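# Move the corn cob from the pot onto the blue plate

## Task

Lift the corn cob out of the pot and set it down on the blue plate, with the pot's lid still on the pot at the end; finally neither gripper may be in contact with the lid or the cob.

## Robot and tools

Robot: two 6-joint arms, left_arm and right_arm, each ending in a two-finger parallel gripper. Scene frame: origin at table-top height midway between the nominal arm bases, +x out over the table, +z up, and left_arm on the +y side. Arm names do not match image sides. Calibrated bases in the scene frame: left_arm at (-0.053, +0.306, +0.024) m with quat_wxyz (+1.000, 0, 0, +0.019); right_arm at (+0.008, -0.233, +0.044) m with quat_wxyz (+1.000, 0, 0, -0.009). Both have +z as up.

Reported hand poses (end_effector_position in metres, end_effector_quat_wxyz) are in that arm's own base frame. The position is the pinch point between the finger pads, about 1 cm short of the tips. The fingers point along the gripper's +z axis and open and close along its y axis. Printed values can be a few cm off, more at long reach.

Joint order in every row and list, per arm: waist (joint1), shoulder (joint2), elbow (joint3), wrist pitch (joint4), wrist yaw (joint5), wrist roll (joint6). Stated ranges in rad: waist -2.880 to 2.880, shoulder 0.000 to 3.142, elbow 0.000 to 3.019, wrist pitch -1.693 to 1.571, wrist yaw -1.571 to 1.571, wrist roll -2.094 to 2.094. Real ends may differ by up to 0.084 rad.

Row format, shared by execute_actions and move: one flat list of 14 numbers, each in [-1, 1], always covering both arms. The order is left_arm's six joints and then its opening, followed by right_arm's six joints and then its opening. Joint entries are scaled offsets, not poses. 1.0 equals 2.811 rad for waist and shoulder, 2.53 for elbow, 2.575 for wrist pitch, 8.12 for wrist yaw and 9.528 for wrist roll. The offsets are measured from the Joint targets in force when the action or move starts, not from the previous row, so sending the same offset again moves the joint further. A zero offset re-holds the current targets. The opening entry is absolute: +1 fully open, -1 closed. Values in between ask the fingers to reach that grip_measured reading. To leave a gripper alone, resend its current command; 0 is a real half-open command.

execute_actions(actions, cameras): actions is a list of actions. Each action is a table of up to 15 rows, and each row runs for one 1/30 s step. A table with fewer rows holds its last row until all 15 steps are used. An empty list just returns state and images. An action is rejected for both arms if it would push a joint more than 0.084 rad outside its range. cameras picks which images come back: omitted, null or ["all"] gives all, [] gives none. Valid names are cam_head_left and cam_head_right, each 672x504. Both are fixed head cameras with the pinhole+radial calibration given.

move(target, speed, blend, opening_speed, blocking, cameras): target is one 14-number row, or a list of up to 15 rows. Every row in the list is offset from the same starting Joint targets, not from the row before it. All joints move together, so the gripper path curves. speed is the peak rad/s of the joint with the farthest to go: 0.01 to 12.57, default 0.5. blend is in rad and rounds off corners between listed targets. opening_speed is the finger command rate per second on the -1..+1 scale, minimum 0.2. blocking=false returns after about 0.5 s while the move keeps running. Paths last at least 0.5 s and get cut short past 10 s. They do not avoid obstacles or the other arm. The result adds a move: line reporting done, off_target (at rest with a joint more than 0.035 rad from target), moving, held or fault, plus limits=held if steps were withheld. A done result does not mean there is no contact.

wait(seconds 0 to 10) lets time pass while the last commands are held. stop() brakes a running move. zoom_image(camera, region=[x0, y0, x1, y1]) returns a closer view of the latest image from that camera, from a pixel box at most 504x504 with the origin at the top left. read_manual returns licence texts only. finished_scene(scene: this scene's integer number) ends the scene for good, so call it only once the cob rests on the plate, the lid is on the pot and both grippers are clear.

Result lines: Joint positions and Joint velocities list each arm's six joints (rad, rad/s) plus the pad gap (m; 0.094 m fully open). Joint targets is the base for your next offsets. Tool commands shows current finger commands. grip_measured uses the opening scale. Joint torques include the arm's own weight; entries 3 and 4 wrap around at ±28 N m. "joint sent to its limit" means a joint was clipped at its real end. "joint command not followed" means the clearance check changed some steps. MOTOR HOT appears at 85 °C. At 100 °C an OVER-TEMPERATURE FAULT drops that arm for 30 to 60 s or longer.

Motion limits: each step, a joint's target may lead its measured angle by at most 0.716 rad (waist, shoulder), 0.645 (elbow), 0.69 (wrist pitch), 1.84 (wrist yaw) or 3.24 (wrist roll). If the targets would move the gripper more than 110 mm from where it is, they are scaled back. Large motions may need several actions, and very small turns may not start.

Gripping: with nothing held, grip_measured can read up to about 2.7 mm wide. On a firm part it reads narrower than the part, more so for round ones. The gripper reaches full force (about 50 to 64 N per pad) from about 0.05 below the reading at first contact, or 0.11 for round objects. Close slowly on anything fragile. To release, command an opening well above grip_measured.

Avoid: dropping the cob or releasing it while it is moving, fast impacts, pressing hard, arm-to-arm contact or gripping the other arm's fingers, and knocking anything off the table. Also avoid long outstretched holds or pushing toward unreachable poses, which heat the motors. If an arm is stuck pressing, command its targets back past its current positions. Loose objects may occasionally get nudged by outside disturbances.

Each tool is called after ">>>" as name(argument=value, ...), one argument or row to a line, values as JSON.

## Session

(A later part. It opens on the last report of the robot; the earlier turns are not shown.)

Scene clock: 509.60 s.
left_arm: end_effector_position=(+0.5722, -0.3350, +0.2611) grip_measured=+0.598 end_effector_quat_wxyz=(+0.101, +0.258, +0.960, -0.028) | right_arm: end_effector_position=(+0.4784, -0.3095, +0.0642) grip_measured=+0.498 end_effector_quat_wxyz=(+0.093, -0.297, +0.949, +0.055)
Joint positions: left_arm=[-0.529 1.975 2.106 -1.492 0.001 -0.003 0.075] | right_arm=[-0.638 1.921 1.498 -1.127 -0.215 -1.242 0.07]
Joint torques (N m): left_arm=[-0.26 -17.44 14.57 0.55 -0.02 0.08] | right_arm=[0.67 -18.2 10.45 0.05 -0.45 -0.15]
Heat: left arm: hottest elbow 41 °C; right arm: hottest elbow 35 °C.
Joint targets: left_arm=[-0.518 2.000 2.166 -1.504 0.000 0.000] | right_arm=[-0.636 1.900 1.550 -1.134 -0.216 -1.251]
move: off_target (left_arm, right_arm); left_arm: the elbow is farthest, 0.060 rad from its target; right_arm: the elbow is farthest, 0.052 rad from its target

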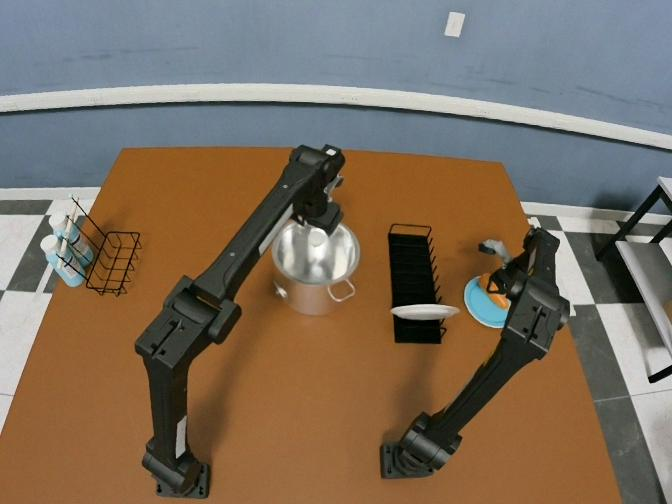

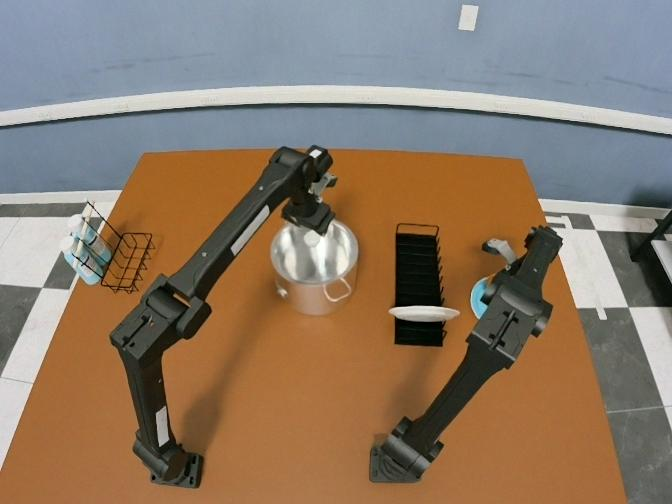

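>>> move(
  target=[0.05,-0.1,0.0,0,0,0,0.6,0.1,-0.1,0.05,-0.0,0,0,0.5],
  speed=0.6,
)

>>> zoom_image(
  camera="cam_head_left",
  region=[420, 230, 560, 370],
)

Scene clock: 515.00 s.
left_arm: end_effector_position=(+0.5630, -0.2257, +0.4364) grip_measured=+0.598 end_effector_quat_wxyz=(+0.242, +0.182, +0.952, -0.047) | right_arm: end_effector_position=(+0.5698, -0.1752, +0.2883) grip_measured=+0.498 end_effector_quat_wxyz=(+0.228, -0.436, +0.866, -0.085)
Joint positions: left_arm=[-0.38 1.706 2.126 -1.492 0.001 -0.003 0.075] | right_arm=[-0.359 1.621 1.625 -1.129 -0.216 -1.242 0.07]
Joint torques (N m): left_arm=[-1.49 -14.33 12.59 1.07 -0.01 0.09] | right_arm=[0.85 -14.56 11.62 0.88 -0.38 -0.11]
Heat: left arm: hottest elbow 42 °C; right arm: hottest elbow 36 °C.
Joint targets: left_arm=[-0.378 1.719 2.166 -1.504 0.000 0.000] | right_arm=[-0.355 1.619 1.677 -1.135 -0.216 -1.251]
move: off_target (left_arm, right_arm); left_arm: the elbow is farthest, 0.040 rad from its target; right_arm: the elbow is farthest, 0.051 rad from its target

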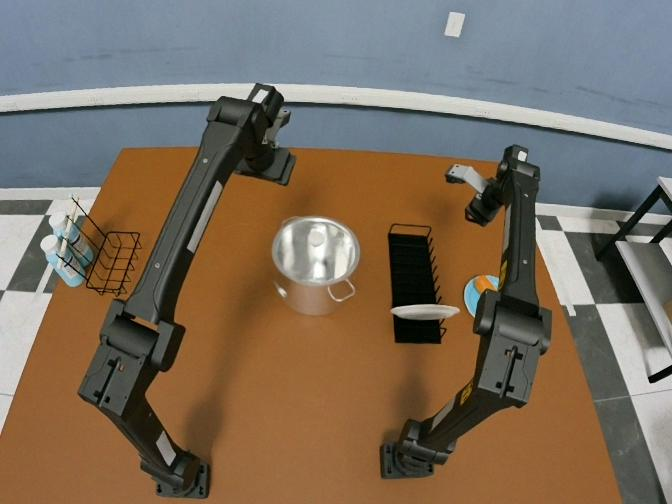

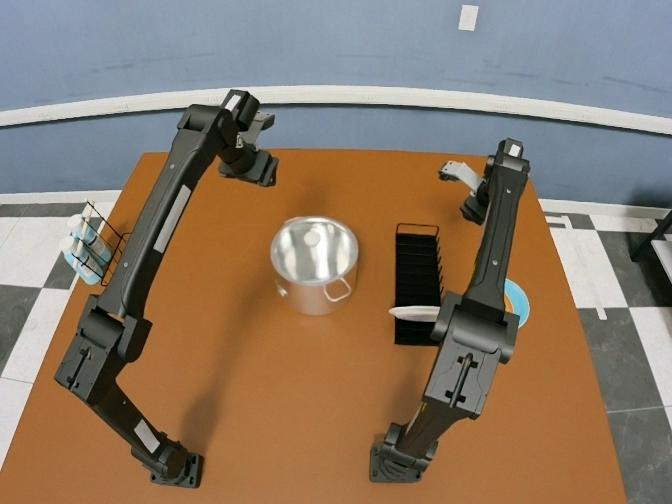

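Scaled by 3.600 from the camera's image (finer frame: 960x720).

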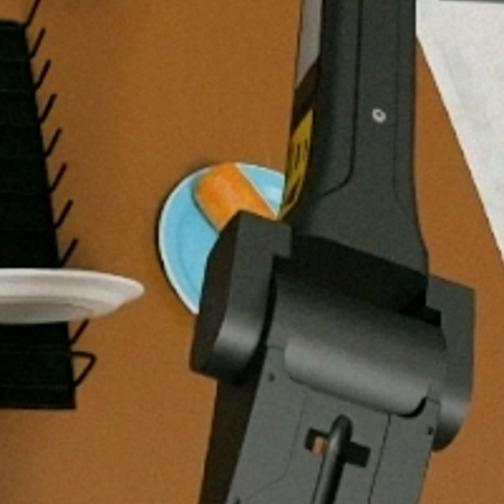

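Cob on plate, lid on.

>>> finished_scene(
  scene=1,
)

The scene is finished: the task was done.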